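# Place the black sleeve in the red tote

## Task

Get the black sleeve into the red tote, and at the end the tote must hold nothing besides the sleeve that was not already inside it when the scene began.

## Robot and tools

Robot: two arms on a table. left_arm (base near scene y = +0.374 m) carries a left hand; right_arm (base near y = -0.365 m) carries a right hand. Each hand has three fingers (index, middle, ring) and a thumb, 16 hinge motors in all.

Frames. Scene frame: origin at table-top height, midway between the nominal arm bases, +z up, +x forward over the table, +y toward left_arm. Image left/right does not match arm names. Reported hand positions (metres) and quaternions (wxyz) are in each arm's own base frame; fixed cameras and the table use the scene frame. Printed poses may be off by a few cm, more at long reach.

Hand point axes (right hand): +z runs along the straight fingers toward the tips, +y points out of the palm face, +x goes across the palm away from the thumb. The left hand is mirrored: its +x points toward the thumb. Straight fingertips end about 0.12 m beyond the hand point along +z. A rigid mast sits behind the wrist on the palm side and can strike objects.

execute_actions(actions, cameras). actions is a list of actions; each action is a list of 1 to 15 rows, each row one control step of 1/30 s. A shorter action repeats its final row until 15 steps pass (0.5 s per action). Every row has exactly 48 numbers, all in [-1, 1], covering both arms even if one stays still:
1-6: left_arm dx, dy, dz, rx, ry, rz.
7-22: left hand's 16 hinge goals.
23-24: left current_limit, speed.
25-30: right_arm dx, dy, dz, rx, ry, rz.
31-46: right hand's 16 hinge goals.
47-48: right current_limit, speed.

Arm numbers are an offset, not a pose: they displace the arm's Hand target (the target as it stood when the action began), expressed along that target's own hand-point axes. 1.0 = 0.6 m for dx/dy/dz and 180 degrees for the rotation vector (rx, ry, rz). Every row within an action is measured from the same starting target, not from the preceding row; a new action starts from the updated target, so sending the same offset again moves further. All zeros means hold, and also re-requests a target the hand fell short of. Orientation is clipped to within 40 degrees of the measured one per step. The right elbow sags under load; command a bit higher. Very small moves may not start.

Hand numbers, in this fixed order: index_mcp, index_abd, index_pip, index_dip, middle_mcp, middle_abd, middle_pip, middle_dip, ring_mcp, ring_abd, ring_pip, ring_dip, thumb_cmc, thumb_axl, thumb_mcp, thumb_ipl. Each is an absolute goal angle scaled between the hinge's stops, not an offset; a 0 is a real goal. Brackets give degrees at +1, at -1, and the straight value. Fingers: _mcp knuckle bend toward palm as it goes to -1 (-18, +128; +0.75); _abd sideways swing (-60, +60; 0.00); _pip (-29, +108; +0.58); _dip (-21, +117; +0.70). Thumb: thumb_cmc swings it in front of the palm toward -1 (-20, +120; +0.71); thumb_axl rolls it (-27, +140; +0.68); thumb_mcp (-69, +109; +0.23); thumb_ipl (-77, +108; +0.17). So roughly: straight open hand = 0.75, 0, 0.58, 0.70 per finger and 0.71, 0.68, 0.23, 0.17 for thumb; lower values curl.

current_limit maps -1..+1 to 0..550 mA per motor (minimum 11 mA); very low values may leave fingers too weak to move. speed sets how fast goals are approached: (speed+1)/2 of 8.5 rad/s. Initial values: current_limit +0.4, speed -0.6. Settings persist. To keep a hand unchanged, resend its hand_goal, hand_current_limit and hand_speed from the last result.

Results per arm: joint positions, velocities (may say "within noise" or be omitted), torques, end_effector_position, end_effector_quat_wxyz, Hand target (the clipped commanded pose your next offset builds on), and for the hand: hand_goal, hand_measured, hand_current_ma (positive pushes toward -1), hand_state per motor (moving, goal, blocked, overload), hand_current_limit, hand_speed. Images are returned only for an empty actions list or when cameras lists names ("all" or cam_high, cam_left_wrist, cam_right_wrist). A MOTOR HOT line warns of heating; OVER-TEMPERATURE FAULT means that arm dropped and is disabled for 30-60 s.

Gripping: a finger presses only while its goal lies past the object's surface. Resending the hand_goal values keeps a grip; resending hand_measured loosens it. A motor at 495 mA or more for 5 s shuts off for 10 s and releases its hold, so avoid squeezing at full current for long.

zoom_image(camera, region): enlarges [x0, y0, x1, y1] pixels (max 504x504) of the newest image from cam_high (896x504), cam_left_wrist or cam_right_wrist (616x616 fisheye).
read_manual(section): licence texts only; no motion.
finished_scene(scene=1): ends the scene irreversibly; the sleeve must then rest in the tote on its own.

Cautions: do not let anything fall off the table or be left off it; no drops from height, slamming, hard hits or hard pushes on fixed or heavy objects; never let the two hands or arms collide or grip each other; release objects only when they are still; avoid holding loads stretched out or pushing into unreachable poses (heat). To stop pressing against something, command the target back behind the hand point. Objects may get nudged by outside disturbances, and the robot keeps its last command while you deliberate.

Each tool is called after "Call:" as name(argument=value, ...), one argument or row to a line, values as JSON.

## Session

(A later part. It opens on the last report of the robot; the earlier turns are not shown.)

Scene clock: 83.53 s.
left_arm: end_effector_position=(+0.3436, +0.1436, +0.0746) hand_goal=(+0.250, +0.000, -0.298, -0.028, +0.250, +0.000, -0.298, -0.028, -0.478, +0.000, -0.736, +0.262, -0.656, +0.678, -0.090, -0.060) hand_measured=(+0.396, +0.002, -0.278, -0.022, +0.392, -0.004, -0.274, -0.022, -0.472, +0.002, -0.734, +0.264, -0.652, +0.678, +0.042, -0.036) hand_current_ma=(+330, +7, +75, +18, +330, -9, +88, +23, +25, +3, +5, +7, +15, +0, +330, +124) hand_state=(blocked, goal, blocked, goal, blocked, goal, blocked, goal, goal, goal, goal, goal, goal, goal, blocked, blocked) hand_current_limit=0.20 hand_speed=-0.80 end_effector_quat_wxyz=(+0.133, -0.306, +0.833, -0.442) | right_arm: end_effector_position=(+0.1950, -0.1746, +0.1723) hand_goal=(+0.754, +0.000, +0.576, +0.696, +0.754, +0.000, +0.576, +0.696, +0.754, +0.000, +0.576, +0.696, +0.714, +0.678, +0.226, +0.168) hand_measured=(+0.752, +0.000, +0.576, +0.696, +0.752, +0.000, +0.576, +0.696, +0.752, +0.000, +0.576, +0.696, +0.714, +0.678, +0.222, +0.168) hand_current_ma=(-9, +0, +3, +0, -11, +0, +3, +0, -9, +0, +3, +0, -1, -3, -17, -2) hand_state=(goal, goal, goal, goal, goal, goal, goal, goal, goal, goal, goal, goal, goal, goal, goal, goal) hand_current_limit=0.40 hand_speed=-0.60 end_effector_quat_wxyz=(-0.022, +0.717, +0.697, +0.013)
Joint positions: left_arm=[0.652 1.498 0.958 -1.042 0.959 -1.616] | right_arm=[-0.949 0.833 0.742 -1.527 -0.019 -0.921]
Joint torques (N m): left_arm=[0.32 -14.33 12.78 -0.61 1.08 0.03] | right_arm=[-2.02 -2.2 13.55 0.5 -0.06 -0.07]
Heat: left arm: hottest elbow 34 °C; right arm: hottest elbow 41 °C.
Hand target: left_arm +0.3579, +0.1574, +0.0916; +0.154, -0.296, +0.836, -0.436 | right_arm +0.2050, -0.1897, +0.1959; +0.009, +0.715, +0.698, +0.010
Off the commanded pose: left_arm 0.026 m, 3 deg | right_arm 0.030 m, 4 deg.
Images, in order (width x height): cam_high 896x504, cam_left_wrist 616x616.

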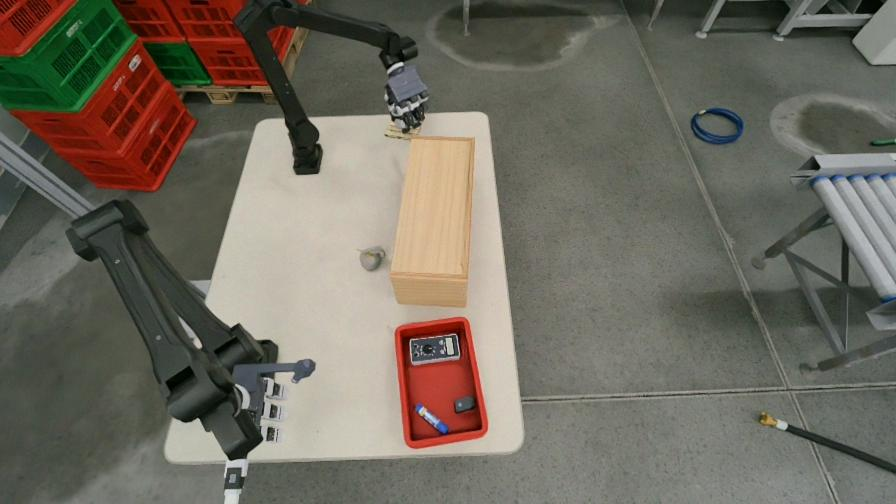

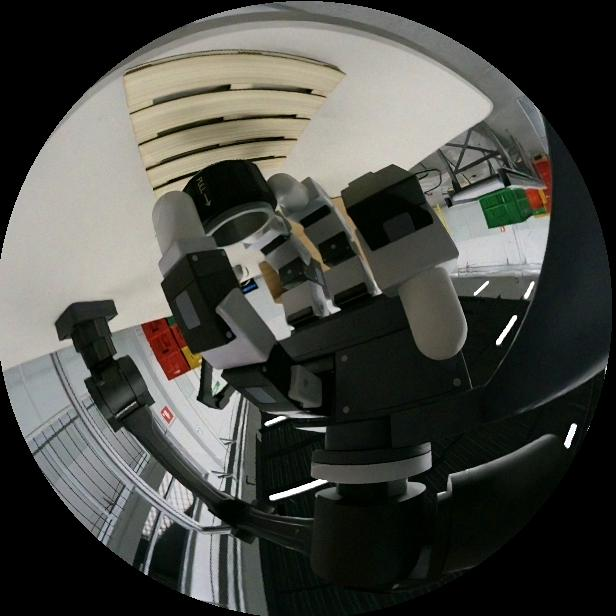

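Call:
execute_actions(
  actions=[
    [[0.0863,-0.1827,-0.0298,0.0124,0.0281,0.084,0.25,0,-0.299,-0.029,0.25,0,-0.299,-0.029,-0.479,0,-0.737,0.261,-0.657,0.678,-0.09,-0.06,0.2,-0.8,0,0,0,0,0,0,0.754,0,0.576,0.696,0.754,0,0.576,0.696,0.754,0,0.576,0.696,0.714,0.678,0.226,0.168,0.4,-0.6]],
    [[0.0648,-0.182,0.0703,0.0124,0.0281,0.084,0.25,0,-0.299,-0.029,0.25,0,-0.299,-0.029,-0.479,0,-0.737,0.261,-0.657,0.678,-0.09,-0.06,0.2,-0.8,0,0,0,0,0,0,0.754,0,0.576,0.696,0.754,0,0.576,0.696,0.754,0,0.576,0.696,0.714,0.678,0.226,0.168,0.4,-0.6]],
    [[0.0155,-0.1495,0.136,0.0124,0.0281,0.084,0.25,0,-0.299,-0.029,0.25,0,-0.299,-0.029,-0.479,0,-0.737,0.261,-0.657,0.678,-0.09,-0.06,0.2,-0.8,0,0,0,0,0,0,0.754,0,0.576,0.696,0.754,0,0.576,0.696,0.754,0,0.576,0.696,0.714,0.678,0.226,0.168,0.4,-0.6]],
  ],
  cameras=["cam_high","cam_left_wrist"],
)

Scene clock: 109.70 s.
left_arm: end_effector_position=(+0.3444, -0.1344, +0.2581) hand_goal=(+0.250, +0.000, -0.298, -0.028, +0.250, +0.000, -0.298, -0.028, -0.478, +0.000, -0.736, +0.262, -0.656, +0.678, -0.090, -0.060) hand_measured=(+0.388, +0.004, -0.274, -0.022, +0.378, -0.004, -0.270, -0.018, -0.472, +0.002, -0.734, +0.264, -0.644, +0.680, +0.046, -0.032) hand_current_ma=(+330, +14, +87, +22, +330, -13, +111, +34, +22, +3, +5, +7, +41, +6, +330, +149) hand_state=(blocked, goal, blocked, goal, blocked, goal, blocked, goal, goal, goal, goal, goal, goal, goal, blocked, blocked) hand_current_limit=0.20 hand_speed=-0.80 end_effector_quat_wxyz=(+0.200, +0.107, +0.877, -0.423) | right_arm: end_effector_position=(+0.1950, -0.1746, +0.1723) hand_goal=(+0.754, +0.000, +0.576, +0.696, +0.754, +0.000, +0.576, +0.696, +0.754, +0.000, +0.576, +0.696, +0.714, +0.678, +0.226, +0.168) hand_measured=(+0.752, +0.000, +0.576, +0.696, +0.752, +0.000, +0.576, +0.696, +0.752, +0.000, +0.576, +0.696, +0.714, +0.678, +0.222, +0.168) hand_current_ma=(-9, +0, +3, +0, -11, +0, +3, +0, -9, +0, +3, +0, -1, -3, -17, -2) hand_state=(goal, goal, goal, goal, goal, goal, goal, goal, goal, goal, goal, goal, goal, goal, goal, goal) hand_current_limit=0.40 hand_speed=-0.60 end_effector_quat_wxyz=(-0.022, +0.717, +0.697, +0.013)
Joint positions: left_arm=[-0.173 0.986 0.992 -0.967 0.817 -1.771] | right_arm=[-0.949 0.833 0.742 -1.527 -0.019 -0.921]
Joint torques (N m): left_arm=[-0.97 -6.95 14.5 1.84 0.63 0.04] | right_arm=[-1.96 -2.26 13.53 0.49 -0.07 -0.07]
Heat: left arm: hottest elbow 35 °C; right arm: hottest elbow 42 °C.
Hand target: left_arm +0.3554, -0.1394, +0.2742; +0.218, +0.116, +0.871, -0.424 | right_arm +0.2050, -0.1897, +0.1959; +0.009, +0.715, +0.698, +0.010
Off the commanded pose: left_arm 0.020 m, 2 deg | right_arm 0.030 m, 4 deg.
Images, in order (width x height): cam_high 896x504, cam_left_wrist 616x616.

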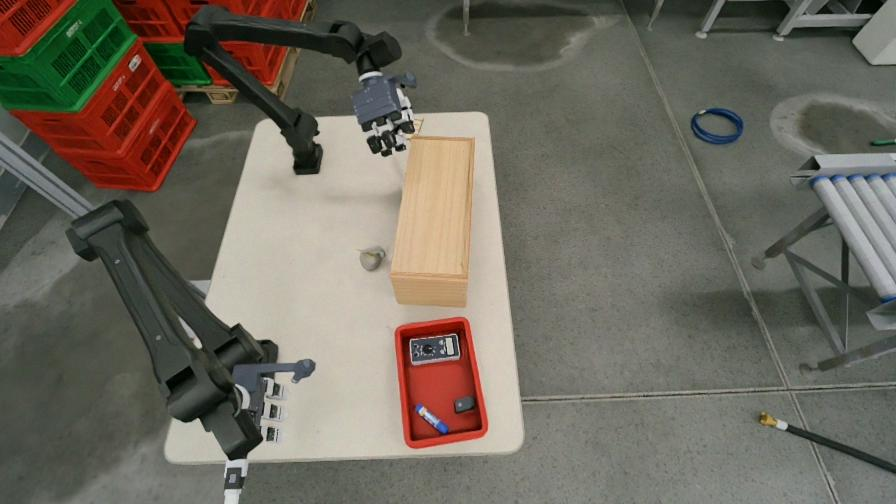

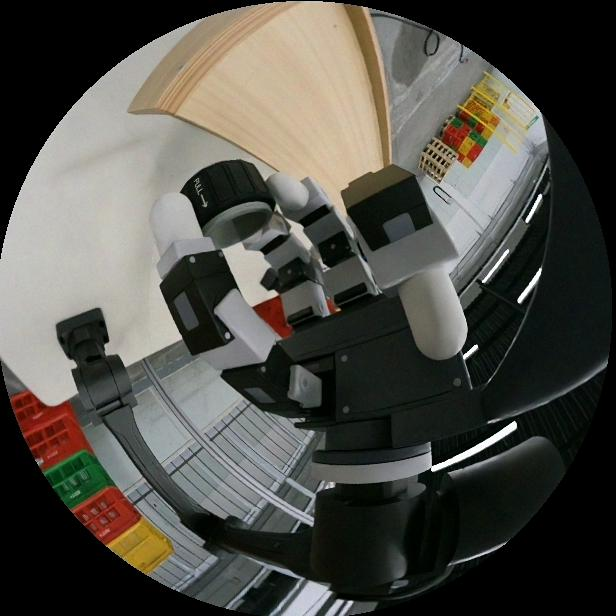

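Call:
execute_actions(
  actions=[
    [[-0.0648,-0.1287,0.1947,0.0265,0.0165,0.0317,0.25,0,-0.299,-0.029,0.25,0,-0.299,-0.029,-0.479,0,-0.737,0.261,-0.657,0.678,-0.09,-0.06,0.2,-0.8,0,0,0,0,0,0,0.754,0,0.576,0.696,0.754,0,0.576,0.696,0.754,0,0.576,0.696,0.714,0.678,0.226,0.168,0.4,-0.6]],
    [[-0.0847,-0.1038,0.1988,0.0265,0.0165,0.0317,0.25,0,-0.299,-0.029,0.25,0,-0.299,-0.029,-0.479,0,-0.737,0.261,-0.657,0.678,-0.09,-0.06,0.2,-0.8,0,0,0,0,0,0,0.754,0,0.576,0.696,0.754,0,0.576,0.696,0.754,0,0.576,0.696,0.714,0.678,0.226,0.168,0.4,-0.6]],
    [[-0.0763,-0.0915,0.2182,0.0265,0.0165,0.0317,0.25,0,-0.299,-0.029,0.25,0,-0.299,-0.029,-0.479,0,-0.737,0.261,-0.657,0.678,-0.09,-0.06,0.2,-0.8,0,0,0,0,0,0,0.754,0,0.576,0.696,0.754,0,0.576,0.696,0.754,0,0.576,0.696,0.714,0.678,0.226,0.168,0.4,-0.6]],
  ],
  cameras=["cam_high","cam_left_wrist"],
)

Scene clock: 116.67 s.
left_arm: end_effector_position=(+0.4354, -0.5536, +0.2487) hand_goal=(+0.250, +0.000, -0.298, -0.028, +0.250, +0.000, -0.298, -0.028, -0.478, +0.000, -0.736, +0.262, -0.656, +0.678, -0.090, -0.060) hand_measured=(+0.386, +0.006, -0.274, -0.022, +0.370, -0.004, -0.268, -0.018, -0.472, +0.002, -0.734, +0.264, -0.638, +0.682, +0.046, -0.032) hand_current_ma=(+330, +20, +89, +22, +330, -13, +116, +35, +19, +3, +5, +7, +67, +12, +330, +150) hand_state=(blocked, goal, blocked, goal, blocked, goal, blocked, goal, goal, goal, goal, goal, goal, goal, blocked, blocked) hand_current_limit=0.20 hand_speed=-0.80 end_effector_quat_wxyz=(+0.169, +0.295, +0.815, -0.469) | right_arm: end_effector_position=(+0.1950, -0.1746, +0.1723) hand_goal=(+0.754, +0.000, +0.576, +0.696, +0.754, +0.000, +0.576, +0.696, +0.754, +0.000, +0.576, +0.696, +0.714, +0.678, +0.226, +0.168) hand_measured=(+0.752, +0.000, +0.576, +0.696, +0.752, +0.000, +0.576, +0.696, +0.752, +0.000, +0.576, +0.696, +0.714, +0.678, +0.222, +0.168) hand_current_ma=(-9, +0, +3, +0, -11, +0, +3, +0, -9, +0, +3, +0, -1, -3, -17, -2) hand_state=(goal, goal, goal, goal, goal, goal, goal, goal, goal, goal, goal, goal, goal, goal, goal, goal) hand_current_limit=0.40 hand_speed=-0.60 end_effector_quat_wxyz=(-0.022, +0.717, +0.697, +0.013)
Joint positions: left_arm=[-0.838 1.756 1.653 -0.562 0.618 -2.023] | right_arm=[-0.949 0.833 0.742 -1.527 -0.019 -0.921]
Joint torques (N m): left_arm=[-0.15 -23.53 18.02 1.42 0.36 0.19] | right_arm=[-2.08 -2.2 13.52 0.49 -0.06 -0.08]
Heat: left arm: hottest elbow 36 °C; right arm: hottest elbow 43 °C.
Hand target: left_arm +0.4481, -0.5665, +0.2887; +0.195, +0.302, +0.799, -0.481 | right_arm +0.2050, -0.1897, +0.1959; +0.009, +0.715, +0.698, +0.010
Off the commanded pose: left_arm 0.044 m, 4 deg | right_arm 0.030 m, 4 deg.
Images, in order (width x height): cam_high 896x504, cam_left_wrist 616x616.

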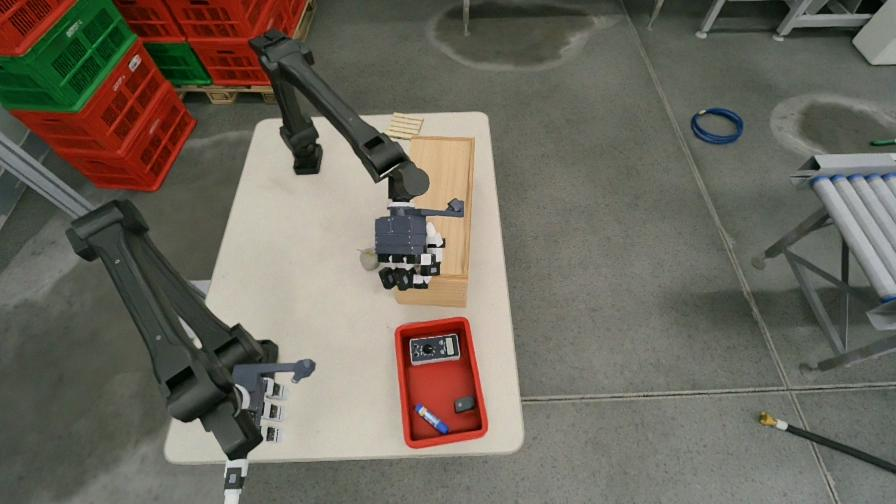

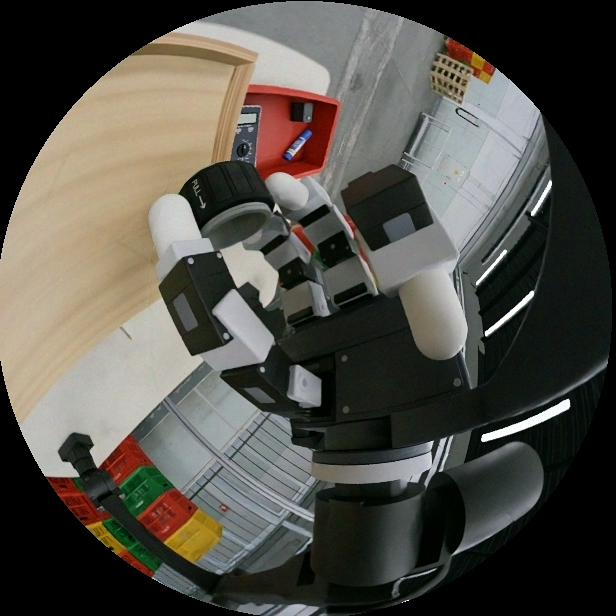

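Call:
execute_actions(
  actions=[
    [[-0.0367,0.0028,0.1935,0.0265,0.0165,0.0317,0.25,0,-0.299,-0.029,0.25,0,-0.299,-0.029,-0.479,0,-0.737,0.261,-0.657,0.678,-0.09,-0.06,0.2,-0.8,0,0,0,0,0,0,0.754,0,0.576,0.696,0.754,0,0.576,0.696,0.754,0,0.576,0.696,0.714,0.678,0.226,0.168,0.4,-0.6]],
    [[-0.01,0.059,0.2262,0,0,0,0.25,0,-0.299,-0.029,0.25,0,-0.299,-0.029,-0.479,0,-0.737,0.261,-0.657,0.678,-0.09,-0.06,0.2,-0.8,0,0,0,0,0,0,0.754,0,0.576,0.696,0.754,0,0.576,0.696,0.754,0,0.576,0.696,0.714,0.678,0.226,0.168,0.4,-0.6]],
  ],
  cameras=["cam_high","cam_left_wrist","cam_right_wrist"],
)

Call:
zoom_image(
  camera="cam_high",
  region=[360, 250, 540, 460],
)

Call:
zoom_image(
  camera="cam_left_wrist",
  region=[80, 20, 400, 340],
)

Scene clock: 120.50 s.
left_arm: end_effector_position=(+0.4723, -0.7782, +0.1186) hand_goal=(+0.250, +0.000, -0.298, -0.028, +0.250, +0.000, -0.298, -0.028, -0.478, +0.000, -0.736, +0.262, -0.656, +0.678, -0.090, -0.060) hand_measured=(+0.386, +0.008, -0.274, -0.022, +0.368, -0.004, -0.268, -0.018, -0.472, +0.002, -0.734, +0.264, -0.638, +0.682, +0.046, -0.032) hand_current_ma=(+330, +24, +90, +22, +330, -13, +116, +35, +19, +3, +5, +7, +71, +13, +330, +150) hand_state=(blocked, goal, blocked, goal, blocked, goal, blocked, goal, goal, goal, goal, goal, goal, goal, blocked, blocked) hand_current_limit=0.20 hand_speed=-0.80 end_effector_quat_wxyz=(+0.162, +0.358, +0.781, -0.485) | right_arm: end_effector_position=(+0.1950, -0.1746, +0.1723) hand_goal=(+0.754, +0.000, +0.576, +0.696, +0.754, +0.000, +0.576, +0.696, +0.754, +0.000, +0.576, +0.696, +0.714, +0.678, +0.226, +0.168) hand_measured=(+0.752, +0.000, +0.576, +0.696, +0.752, +0.000, +0.576, +0.696, +0.752, +0.000, +0.576, +0.696, +0.714, +0.678, +0.222, +0.168) hand_current_ma=(-9, +0, +3, +0, -11, +0, +3, +0, -9, +0, +3, +0, -1, -3, -17, -2) hand_state=(goal, goal, goal, goal, goal, goal, goal, goal, goal, goal, goal, goal, goal, goal, goal, goal) hand_current_limit=0.40 hand_speed=-0.60 end_effector_quat_wxyz=(-0.022, +0.717, +0.697, +0.013)
Joint positions: left_arm=[-0.978 2.426 2.387 -0.578 0.602 -2.007] | right_arm=[-0.949 0.833 0.742 -1.527 -0.019 -0.921]
Joint torques (N m): left_arm=[0.32 -34.14 17.74 1.43 0.31 0.15] | right_arm=[-1.85 -2.14 13.57 0.51 -0.06 -0.07]
Heat: left arm: hottest elbow 37 °C; right arm: hottest elbow 43 °C.
Hand target: left_arm +0.4877, -0.7905, +0.1696; +0.185, +0.362, +0.767, -0.496 | right_arm +0.2050, -0.1897, +0.1959; +0.009, +0.715, +0.698, +0.010
Off the commanded pose: left_arm 0.054 m, 3 deg | right_arm 0.030 m, 4 deg.

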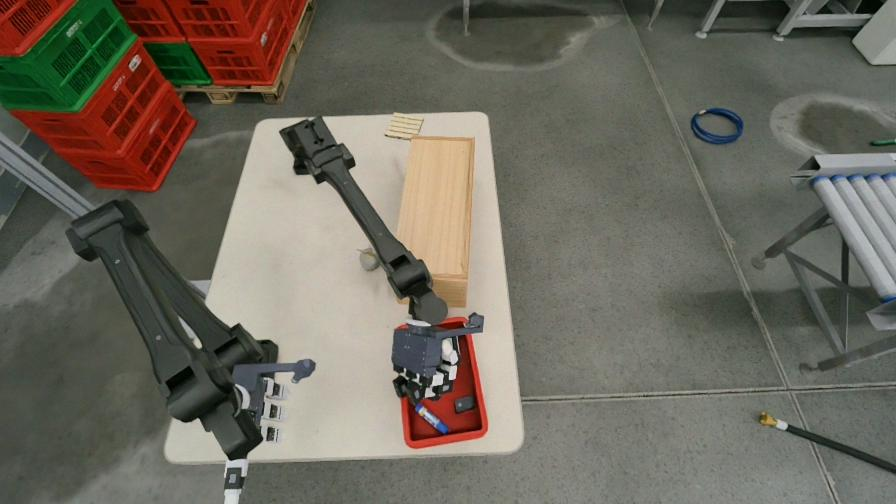

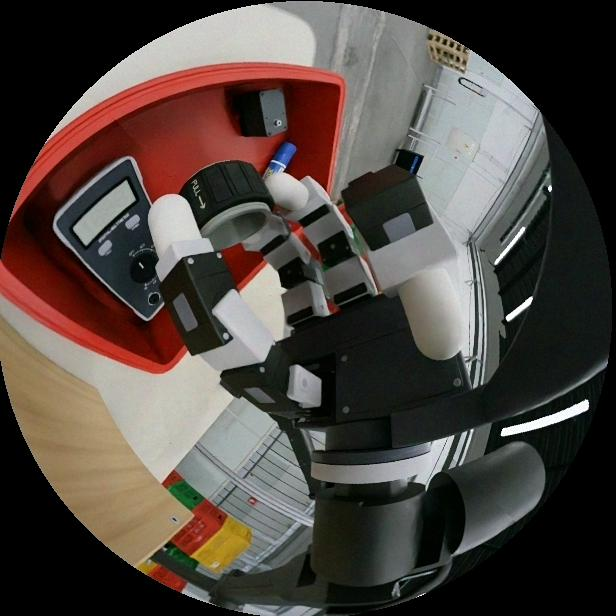

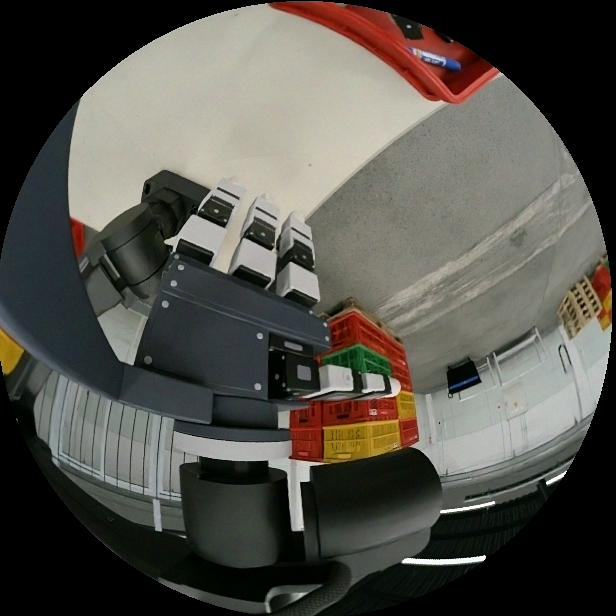

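Scaled by 2.400 from the camera's 896x504 image, which has a finer 1280x720 frame.

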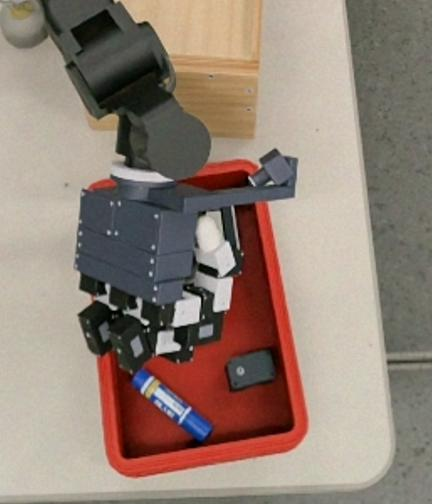

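Scaled by 1.575 from the camera's 616x616 image, which has a finer 880x880 frame.

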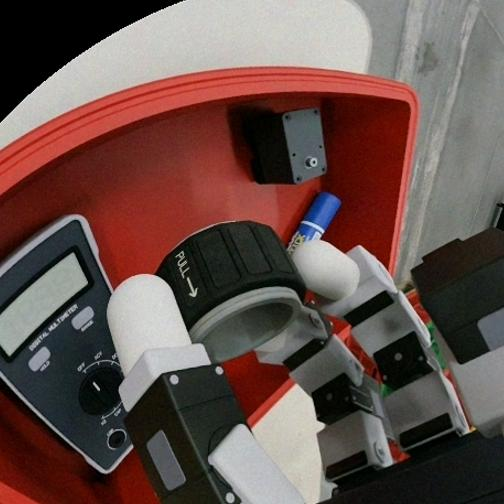

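Call:
execute_actions(
  actions=[
    [[0.0013,0.0488,0.0233,0,0,0,0.25,0,-0.299,-0.029,0.25,0,-0.299,-0.029,-0.479,0,-0.737,0.261,-0.657,0.678,-0.09,-0.06,0.2,-0.8,0,0,0,0,0,0,0.754,0,0.576,0.696,0.754,0,0.576,0.696,0.754,0,0.576,0.696,0.714,0.678,0.226,0.168,0.4,-0.6]],
  ],
  cameras=["cam_high","cam_left_wrist"],
)

Call:
zoom_image(
  camera="cam_high",
  region=[360, 250, 540, 460],
)

Call:
zoom_image(
  camera="cam_left_wrist",
  region=[80, 20, 400, 340],
)

Scene clock: 123.73 s.
left_arm: end_effector_position=(+0.4972, -0.7847, +0.1060) hand_goal=(+0.250, +0.000, -0.298, -0.028, +0.250, +0.000, -0.298, -0.028, -0.478, +0.000, -0.736, +0.262, -0.656, +0.678, -0.090, -0.060) hand_measured=(+0.386, +0.008, -0.274, -0.022, +0.368, -0.004, -0.268, -0.018, -0.472, +0.002, -0.734, +0.264, -0.638, +0.682, +0.046, -0.032) hand_current_ma=(+330, +24, +90, +22, +330, -13, +116, +35, +19, +3, +5, +7, +71, +13, +330, +150) hand_state=(blocked, goal, blocked, goal, blocked, goal, blocked, goal, goal, goal, goal, goal, goal, goal, blocked, blocked) hand_current_limit=0.20 hand_speed=-0.80 end_effector_quat_wxyz=(+0.160, +0.351, +0.785, -0.484) | right_arm: end_effector_position=(+0.1950, -0.1746, +0.1723) hand_goal=(+0.754, +0.000, +0.576, +0.696, +0.754, +0.000, +0.576, +0.696, +0.754, +0.000, +0.576, +0.696, +0.714, +0.678, +0.226, +0.168) hand_measured=(+0.752, +0.000, +0.576, +0.696, +0.752, +0.000, +0.576, +0.696, +0.752, +0.000, +0.576, +0.696, +0.714, +0.678, +0.222, +0.168) hand_current_ma=(-9, +0, +3, +0, -11, +0, +3, +0, -9, +0, +3, +0, -1, -3, -17, -2) hand_state=(goal, goal, goal, goal, goal, goal, goal, goal, goal, goal, goal, goal, goal, goal, goal, goal) hand_current_limit=0.40 hand_speed=-0.60 end_effector_quat_wxyz=(-0.022, +0.717, +0.697, +0.013)
Joint positions: left_arm=[-0.957 2.543 2.579 -0.663 0.613 -2.007] | right_arm=[-0.949 0.833 0.742 -1.527 -0.019 -0.921]
Joint torques (N m): left_arm=[-0.03 -33.61 18.35 1.47 0.49 0.3] | right_arm=[-1.96 -2.26 13.56 0.5 -0.08 -0.06]
Heat: left arm: hottest elbow 37 °C; right arm: hottest elbow 43 °C.
Hand target: left_arm +0.5077, -0.7956, +0.1444; +0.185, +0.362, +0.767, -0.496 | right_arm +0.2050, -0.1897, +0.1959; +0.009, +0.715, +0.698, +0.010
Off the commanded pose: left_arm 0.041 m, 4 deg | right_arm 0.030 m, 4 deg.
Images, in order (width x height): cam_high 896x504, cam_left_wrist 616x616.

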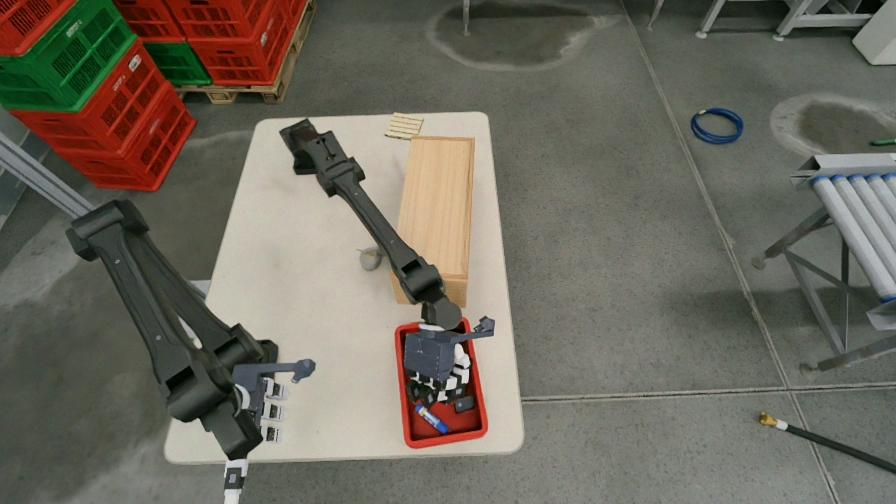

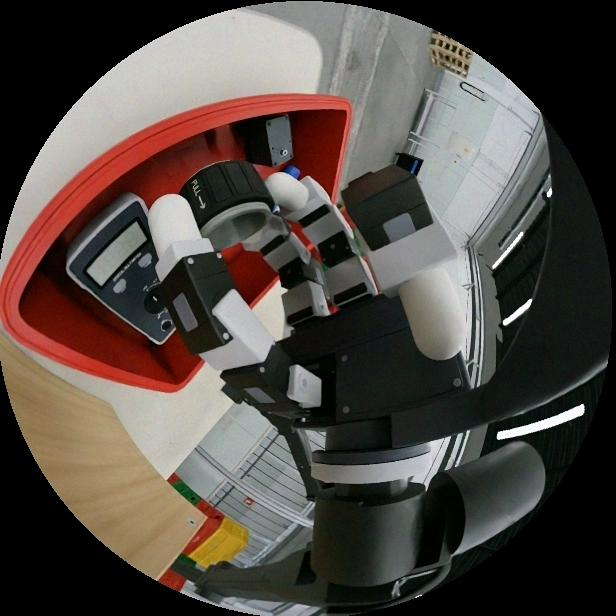

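Scaled by 2.400 from the camera's 896x504 image, which has a finer 1280x720 frame.

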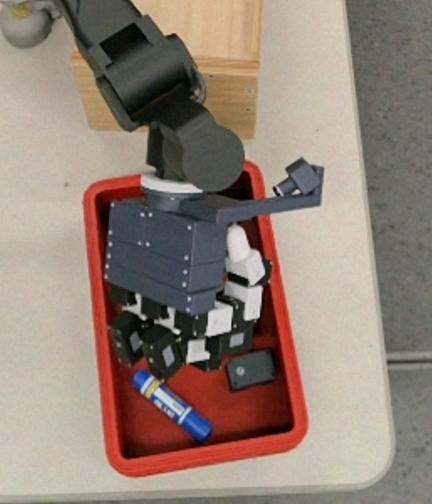

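Scaled by 1.575 from the camera's 616x616 image, which has a finer 880x880 frame.

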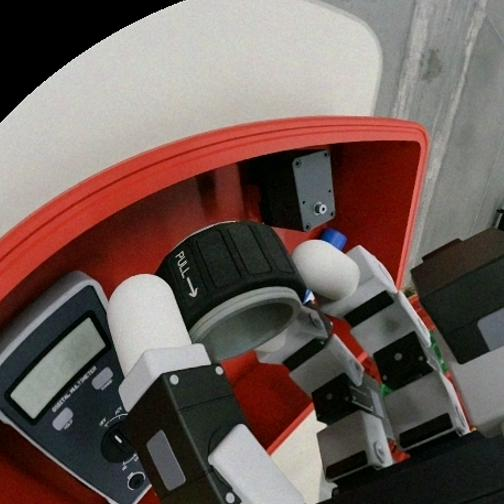

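Call:
execute_actions(
  actions=[
    [[0.0377,0.0363,0.022,0.0833,0,0,0.25,0,-0.299,-0.029,0.25,0,-0.299,-0.029,-0.479,0,-0.737,0.261,-0.657,0.678,-0.09,-0.06,0.2,-0.8,0,0,0,0,0,0,0.754,0,0.576,0.696,0.754,0,0.576,0.696,0.754,0,0.576,0.696,0.714,0.678,0.226,0.168,0.4,-0.6]],
  ],
  cameras=["cam_high","cam_left_wrist"],
)

Call:
zoom_image(
  camera="cam_high",
  region=[380, 290, 510, 460],
)

Call:
zoom_image(
  camera="cam_left_wrist",
  region=[80, 20, 400, 340],
)

Scene clock: 129.90 s.
left_arm: end_effector_position=(+0.5090, -0.7856, +0.0893) hand_goal=(+0.250, +0.000, -0.298, -0.028, +0.250, +0.000, -0.298, -0.028, -0.478, +0.000, -0.736, +0.262, -0.656, +0.678, -0.090, -0.060) hand_measured=(+0.386, +0.008, -0.274, -0.022, +0.368, -0.004, -0.268, -0.018, -0.472, +0.002, -0.734, +0.264, -0.638, +0.682, +0.048, -0.032) hand_current_ma=(+330, +24, +90, +22, +330, -13, +116, +35, +19, +3, +5, +7, +71, +13, +330, +150) hand_state=(blocked, goal, blocked, goal, blocked, goal, blocked, goal, goal, goal, goal, goal, goal, goal, blocked, blocked) hand_current_limit=0.20 hand_speed=-0.80 end_effector_quat_wxyz=(+0.122, +0.377, +0.710, -0.583) | right_arm: end_effector_position=(+0.1950, -0.1746, +0.1723) hand_goal=(+0.754, +0.000, +0.576, +0.696, +0.754, +0.000, +0.576, +0.696, +0.754, +0.000, +0.576, +0.696, +0.714, +0.678, +0.226, +0.168) hand_measured=(+0.752, +0.000, +0.576, +0.696, +0.752, +0.000, +0.576, +0.696, +0.752, +0.000, +0.576, +0.696, +0.714, +0.678, +0.222, +0.168) hand_current_ma=(-9, +0, +3, +0, -11, +0, +3, +0, -9, +0, +3, +0, -1, -3, -17, -2) hand_state=(goal, goal, goal, goal, goal, goal, goal, goal, goal, goal, goal, goal, goal, goal, goal, goal) hand_current_limit=0.40 hand_speed=-0.60 end_effector_quat_wxyz=(-0.022, +0.717, +0.697, +0.013)
Joint positions: left_arm=[-0.893 2.545 2.451 -0.394 0.9 -2.052] | right_arm=[-0.949 0.833 0.742 -1.527 -0.019 -0.921]
Joint torques (N m): left_arm=[-0.79 -35.08 12.68 2.59 0.62 0.17] | right_arm=[-1.9 -2.26 13.52 0.47 -0.07 -0.07]
Heat: left arm: hottest elbow 39 °C; right arm: hottest elbow 43 °C.
Hand target: left_arm +0.5078, -0.7935, +0.1104; +0.136, +0.383, +0.696, -0.592 | right_arm +0.2050, -0.1897, +0.1959; +0.009, +0.715, +0.698, +0.010
Off the commanded pose: left_arm 0.023 m, 3 deg | right_arm 0.030 m, 4 deg.
Images, in order (width x height): cam_high 896x504, cam_left_wrist 616x616.

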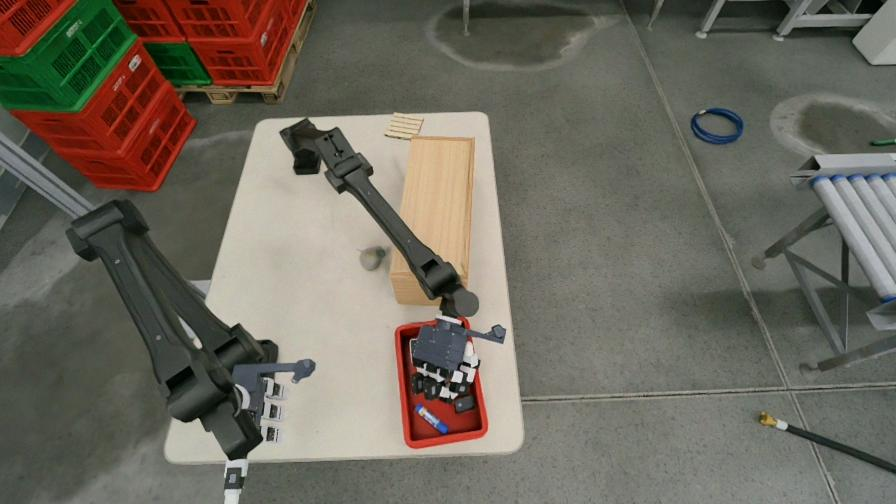

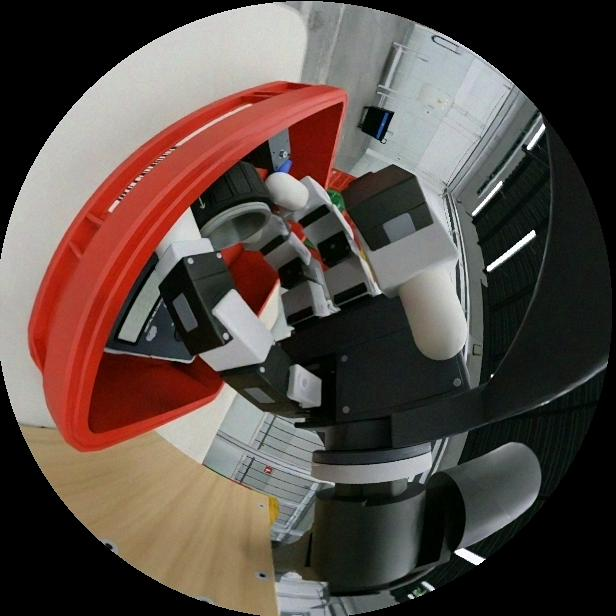

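Scaled by 2.965 from the camera's 896x504 image, which has a finer 1280x720 frame.

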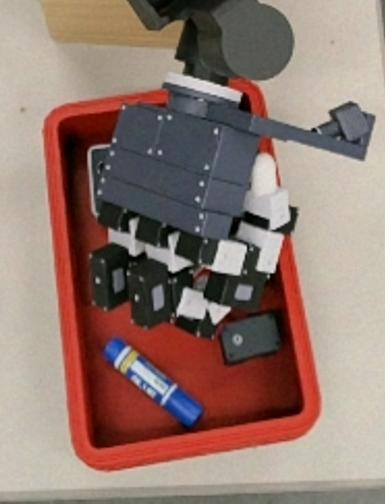

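Scaled by 1.575 from the camera's 616x616 image, which has a finer 880x880 frame.

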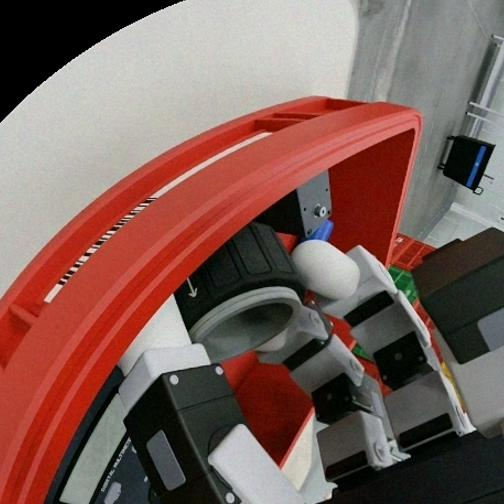

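Call:
execute_actions(
  actions=[
    [[0.0502,0.0128,0.0202,0,0,0,0.25,0,-0.299,-0.029,0.25,0,-0.299,-0.029,-0.479,0,-0.737,0.261,-0.657,0.678,-0.09,-0.06,0.2,-0.8,0,0,0,0,0,0,0.754,0,0.576,0.696,0.754,0,0.576,0.696,0.754,0,0.576,0.696,0.714,0.678,0.226,0.168,0.4,-0.6]],
  ],
  cameras=["cam_high","cam_left_wrist"],
)

Call:
zoom_image(
  camera="cam_high",
  region=[380, 290, 510, 460],
)

Call:
zoom_image(
  camera="cam_left_wrist",
  region=[80, 20, 400, 340],
)

Scene clock: 133.73 s.
left_arm: end_effector_position=(+0.5005, -0.7857, +0.0681) hand_goal=(+0.250, +0.000, -0.298, -0.028, +0.250, +0.000, -0.298, -0.028, -0.478, +0.000, -0.736, +0.262, -0.656, +0.678, -0.090, -0.060) hand_measured=(+0.358, +0.008, -0.276, -0.024, +0.366, -0.006, -0.260, -0.016, -0.472, +0.002, -0.734, +0.264, -0.674, +0.674, +0.062, -0.032) hand_current_ma=(+330, +24, +86, +16, +330, -15, +148, +41, +19, +3, +5, +7, -65, -13, +330, +150) hand_state=(blocked, goal, blocked, goal, blocked, goal, blocked, goal, goal, goal, goal, goal, goal, goal, blocked, blocked) hand_current_limit=0.20 hand_speed=-0.80 end_effector_quat_wxyz=(+0.135, +0.381, +0.702, -0.585) | right_arm: end_effector_position=(+0.1950, -0.1746, +0.1723) hand_goal=(+0.754, +0.000, +0.576, +0.696, +0.754, +0.000, +0.576, +0.696, +0.754, +0.000, +0.576, +0.696, +0.714, +0.678, +0.226, +0.168) hand_measured=(+0.752, +0.000, +0.576, +0.696, +0.752, +0.000, +0.576, +0.696, +0.752, +0.000, +0.576, +0.696, +0.714, +0.678, +0.222, +0.168) hand_current_ma=(-9, +0, +3, +0, -11, +0, +3, +0, -9, +0, +3, +0, -1, -3, -17, -2) hand_state=(goal, goal, goal, goal, goal, goal, goal, goal, goal, goal, goal, goal, goal, goal, goal, goal) hand_current_limit=0.40 hand_speed=-0.60 end_effector_quat_wxyz=(-0.022, +0.717, +0.697, +0.013)
Joint positions: left_arm=[-0.902 2.513 2.319 -0.261 0.886 -2.055] | right_arm=[-0.949 0.833 0.742 -1.527 -0.019 -0.921]
Joint torques (N m): left_arm=[-1.49 -34.96 11.55 2.19 0.42 0] | right_arm=[-2.02 -2.08 13.55 0.49 -0.07 -0.07]
Heat: left arm: hottest elbow 38 °C; right arm: hottest elbow 43 °C.
Hand target: left_arm +0.4897, -0.7935, +0.0824; +0.136, +0.383, +0.696, -0.592 | right_arm +0.2050, -0.1897, +0.1959; +0.009, +0.715, +0.698, +0.010
Off the commanded pose: left_arm 0.019 m, 1 deg | right_arm 0.030 m, 4 deg.
Images, in order (width x height): cam_high 896x504, cam_left_wrist 616x616.

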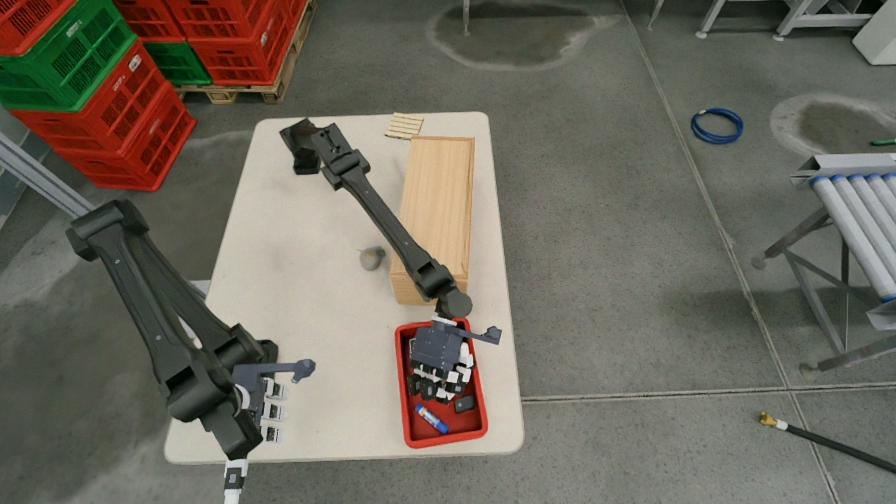

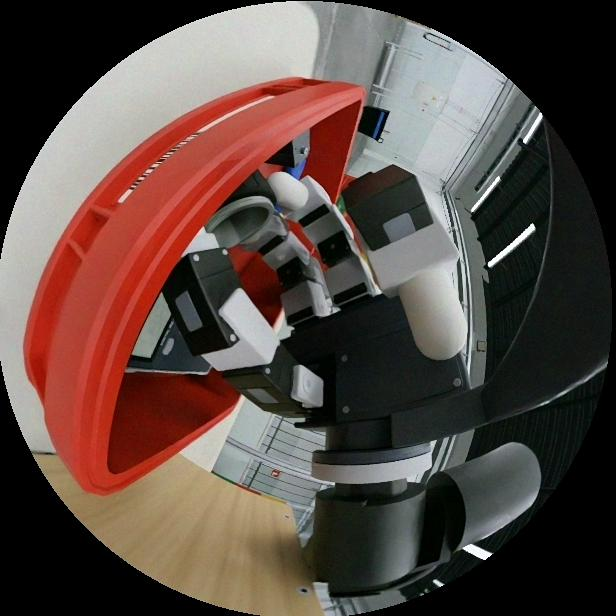

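Scaled by 2.965 from the camera's 896x504 image, which has a finer 1280x720 frame.

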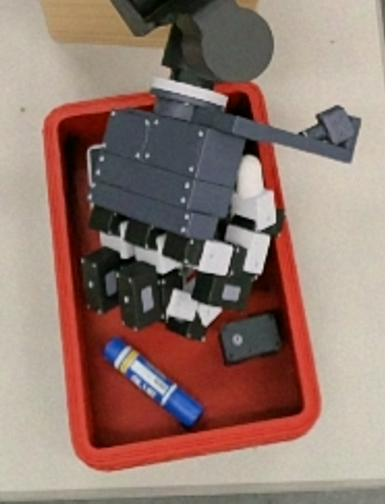

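Scaled by 1.575 from the camera's 616x616 image, which has a finer 880x880 frame.

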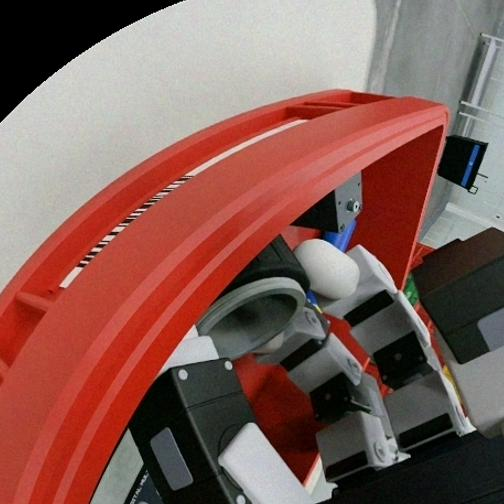

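Call:
execute_actions(
  actions=[
    [[0,0,0,0,0,0,0.39,0,-0.27,-0.02,0.39,0,-0.26,-0.016,-0.479,0,-0.737,0.261,-0.657,0.678,0.08,0.25,0.2,-0.8,0,0,0,0,0,0,0.754,0,0.576,0.696,0.754,0,0.576,0.696,0.754,0,0.576,0.696,0.714,0.678,0.226,0.168,0.4,-0.6]],
  ],
  cameras=["cam_high","cam_left_wrist"],
)

Call:
zoom_image(
  camera="cam_high",
  region=[380, 290, 510, 460],
)

Call:
zoom_image(
  camera="cam_left_wrist",
  region=[80, 20, 400, 340],
)

Scene clock: 137.23 s.
left_arm: end_effector_position=(+0.4939, -0.7901, +0.0690) hand_goal=(+0.390, +0.000, -0.270, -0.020, +0.390, +0.000, -0.260, -0.016, -0.478, +0.000, -0.736, +0.262, -0.656, +0.678, +0.080, +0.250) hand_measured=(+0.380, +0.008, -0.266, -0.022, +0.384, -0.002, -0.256, -0.014, -0.472, +0.002, -0.734, +0.264, -0.670, +0.674, +0.074, +0.244) hand_current_ma=(-39, +21, +11, -5, -23, -3, +12, +8, +19, +3, +5, +7, -52, -13, -31, -29) hand_state=(goal, goal, goal, goal, goal, goal, goal, goal, goal, goal, goal, goal, goal, goal, goal, goal) hand_current_limit=0.20 hand_speed=-0.80 end_effector_quat_wxyz=(+0.133, +0.384, +0.700, -0.587) | right_arm: end_effector_position=(+0.1950, -0.1746, +0.1723) hand_goal=(+0.754, +0.000, +0.576, +0.696, +0.754, +0.000, +0.576, +0.696, +0.754, +0.000, +0.576, +0.696, +0.714, +0.678, +0.226, +0.168) hand_measured=(+0.752, +0.000, +0.576, +0.696, +0.752, +0.000, +0.576, +0.696, +0.752, +0.000, +0.576, +0.696, +0.714, +0.678, +0.222, +0.168) hand_current_ma=(-9, +0, +3, +0, -11, +0, +3, +0, -9, +0, +3, +0, -1, -3, -17, -2) hand_state=(goal, goal, goal, goal, goal, goal, goal, goal, goal, goal, goal, goal, goal, goal, goal, goal) hand_current_limit=0.40 hand_speed=-0.60 end_effector_quat_wxyz=(-0.022, +0.717, +0.697, +0.013)
Joint positions: left_arm=[-0.911 2.512 2.318 -0.258 0.886 -2.057] | right_arm=[-0.949 0.833 0.742 -1.527 -0.019 -0.921]
Joint torques (N m): left_arm=[-0.67 -34.84 11.43 2.17 0.43 0.01] | right_arm=[-1.96 -2.32 13.53 0.51 -0.08 -0.08]
Heat: left arm: hottest elbow 38 °C; right arm: hottest elbow 44 °C.
Hand target: left_arm +0.4898, -0.7934, +0.0825; +0.136, +0.383, +0.696, -0.592 | right_arm +0.2050, -0.1897, +0.1959; +0.009, +0.715, +0.698, +0.010
Off the commanded pose: left_arm 0.014 m, 1 deg | right_arm 0.030 m, 4 deg.
Images, in order (width x height): cam_high 896x504, cam_left_wrist 616x616.

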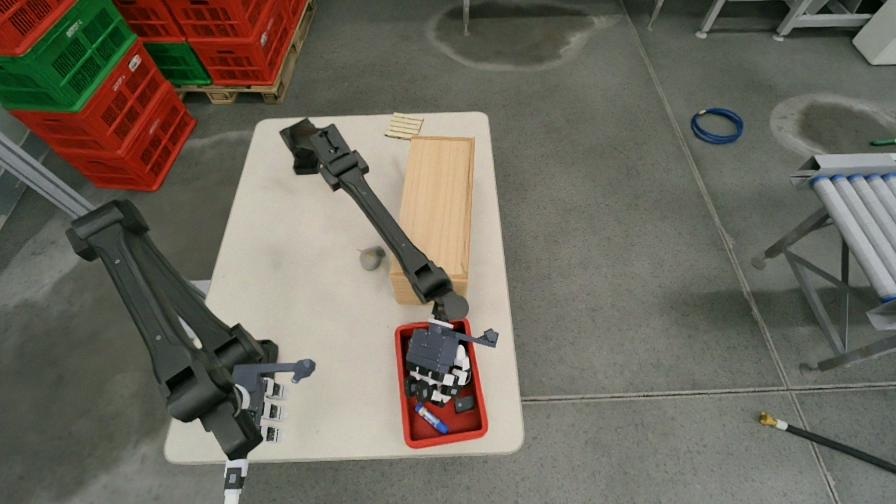

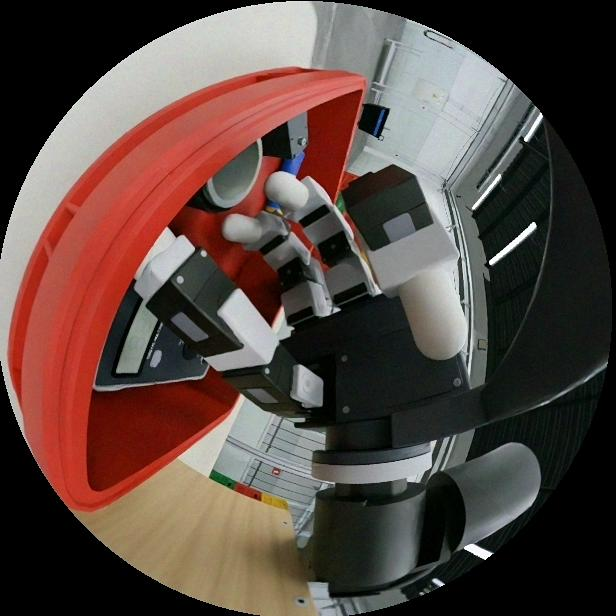

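Scaled by 2.965 from the camera's 896x504 image, which has a finer 1280x720 frame.

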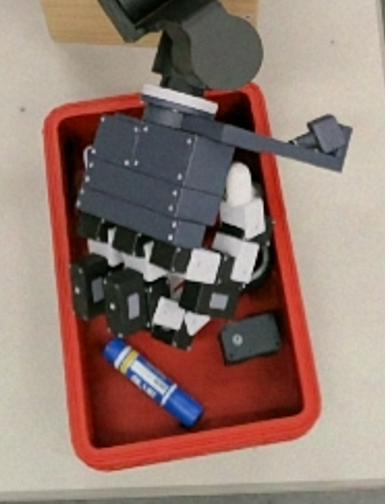

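Scaled by 1.575 from the camera's 616x616 image, which has a finer 880x880 frame.

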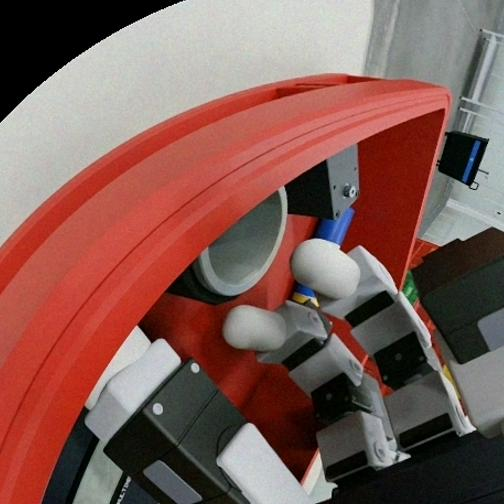

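Call:
execute_actions(
  actions=[
    [[-0.0643,-0.072,-0.0262,0,0,0,0.39,0,-0.27,-0.02,0.39,0,-0.26,-0.016,-0.479,0,-0.737,0.261,-0.657,0.678,0.08,0.25,0.2,-0.8,0,0,0,0,0,0,0.754,0,0.576,0.696,0.754,0,0.576,0.696,0.754,0,0.576,0.696,0.714,0.678,0.226,0.168,0.4,-0.6]],
  ],
  cameras=["cam_high","cam_left_wrist"],
)

Call:
zoom_image(
  camera="cam_high",
  region=[380, 290, 510, 460],
)

Call:
zoom_image(
  camera="cam_left_wrist",
  region=[80, 20, 400, 340],
)

Scene clock: 141.33 s.
left_arm: end_effector_position=(+0.4863, -0.7806, +0.0948) hand_goal=(+0.390, +0.000, -0.270, -0.020, +0.390, +0.000, -0.260, -0.016, -0.478, +0.000, -0.736, +0.262, -0.656, +0.678, +0.080, +0.250) hand_measured=(+0.380, +0.006, -0.266, -0.022, +0.384, -0.002, -0.256, -0.014, -0.472, +0.002, -0.734, +0.264, -0.654, +0.676, +0.076, +0.248) hand_current_ma=(-39, +20, +11, -5, -23, -3, +12, +8, +19, +3, +5, +7, +9, -6, -13, -10) hand_state=(goal, goal, goal, goal, goal, goal, goal, goal, goal, goal, goal, goal, goal, goal, goal, goal) hand_current_limit=0.20 hand_speed=-0.80 end_effector_quat_wxyz=(+0.115, +0.375, +0.714, -0.580) | right_arm: end_effector_position=(+0.1950, -0.1746, +0.1723) hand_goal=(+0.754, +0.000, +0.576, +0.696, +0.754, +0.000, +0.576, +0.696, +0.754, +0.000, +0.576, +0.696, +0.714, +0.678, +0.226, +0.168) hand_measured=(+0.752, +0.000, +0.576, +0.696, +0.752, +0.000, +0.576, +0.696, +0.752, +0.000, +0.576, +0.696, +0.714, +0.678, +0.222, +0.168) hand_current_ma=(-9, +0, +3, +0, -11, +0, +3, +0, -9, +0, +3, +0, -1, -3, -17, -2) hand_state=(goal, goal, goal, goal, goal, goal, goal, goal, goal, goal, goal, goal, goal, goal, goal, goal) hand_current_limit=0.40 hand_speed=-0.60 end_effector_quat_wxyz=(-0.022, +0.717, +0.697, +0.013)
Joint positions: left_arm=[-0.911 2.467 2.323 -0.35 0.885 -2.066] | right_arm=[-0.949 0.833 0.742 -1.527 -0.019 -0.921]
Joint torques (N m): left_arm=[-0.67 -34.96 17.13 1.33 0.49 0.08] | right_arm=[-1.9 -2.37 13.53 0.5 -0.07 -0.07]
Heat: left arm: hottest elbow 37 °C; right arm: hottest elbow 44 °C.
Hand target: left_arm +0.4899, -0.7935, +0.1426; +0.136, +0.383, +0.696, -0.592 | right_arm +0.2050, -0.1897, +0.1959; +0.009, +0.715, +0.698, +0.010
Off the commanded pose: left_arm 0.050 m, 4 deg | right_arm 0.030 m, 4 deg.
Images, in order (width x height): cam_high 896x504, cam_left_wrist 616x616.

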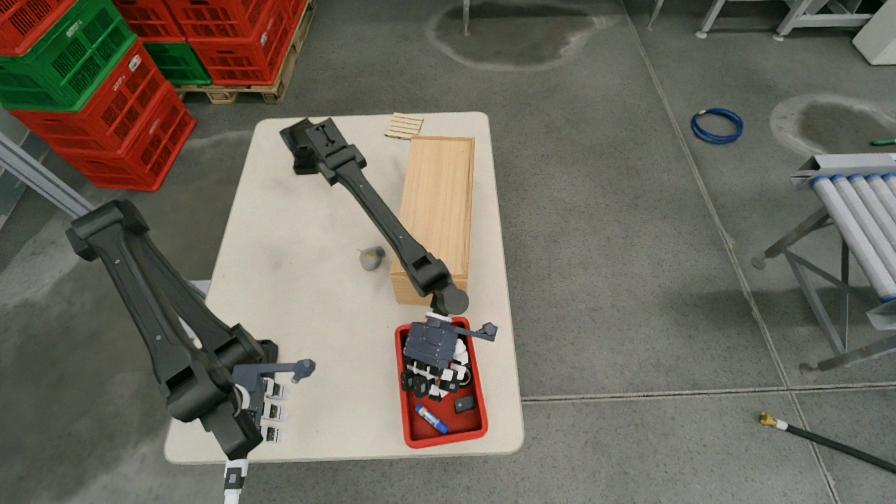

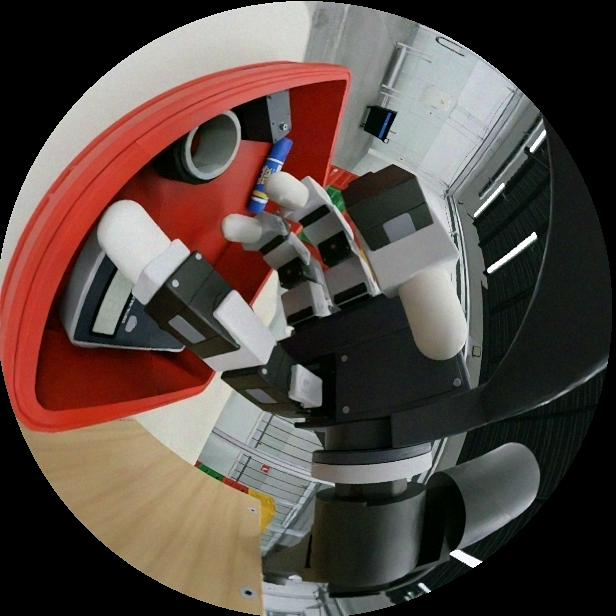

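Scaled by 2.965 from the camera's 896x504 image, which has a finer 1280x720 frame.

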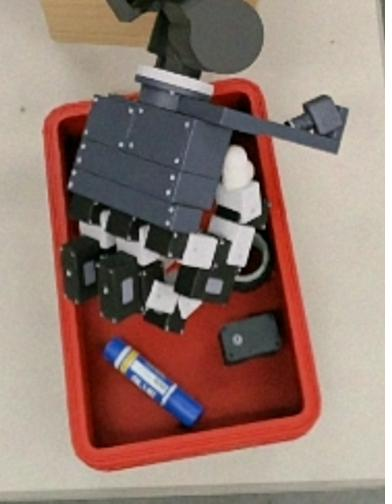

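Scaled by 1.575 from the camera's 616x616 image, which has a finer 880x880 frame.

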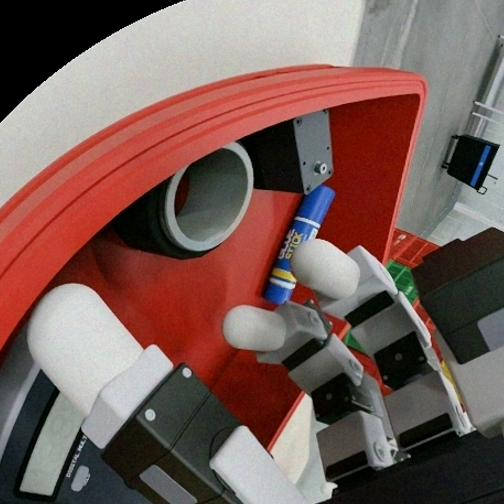

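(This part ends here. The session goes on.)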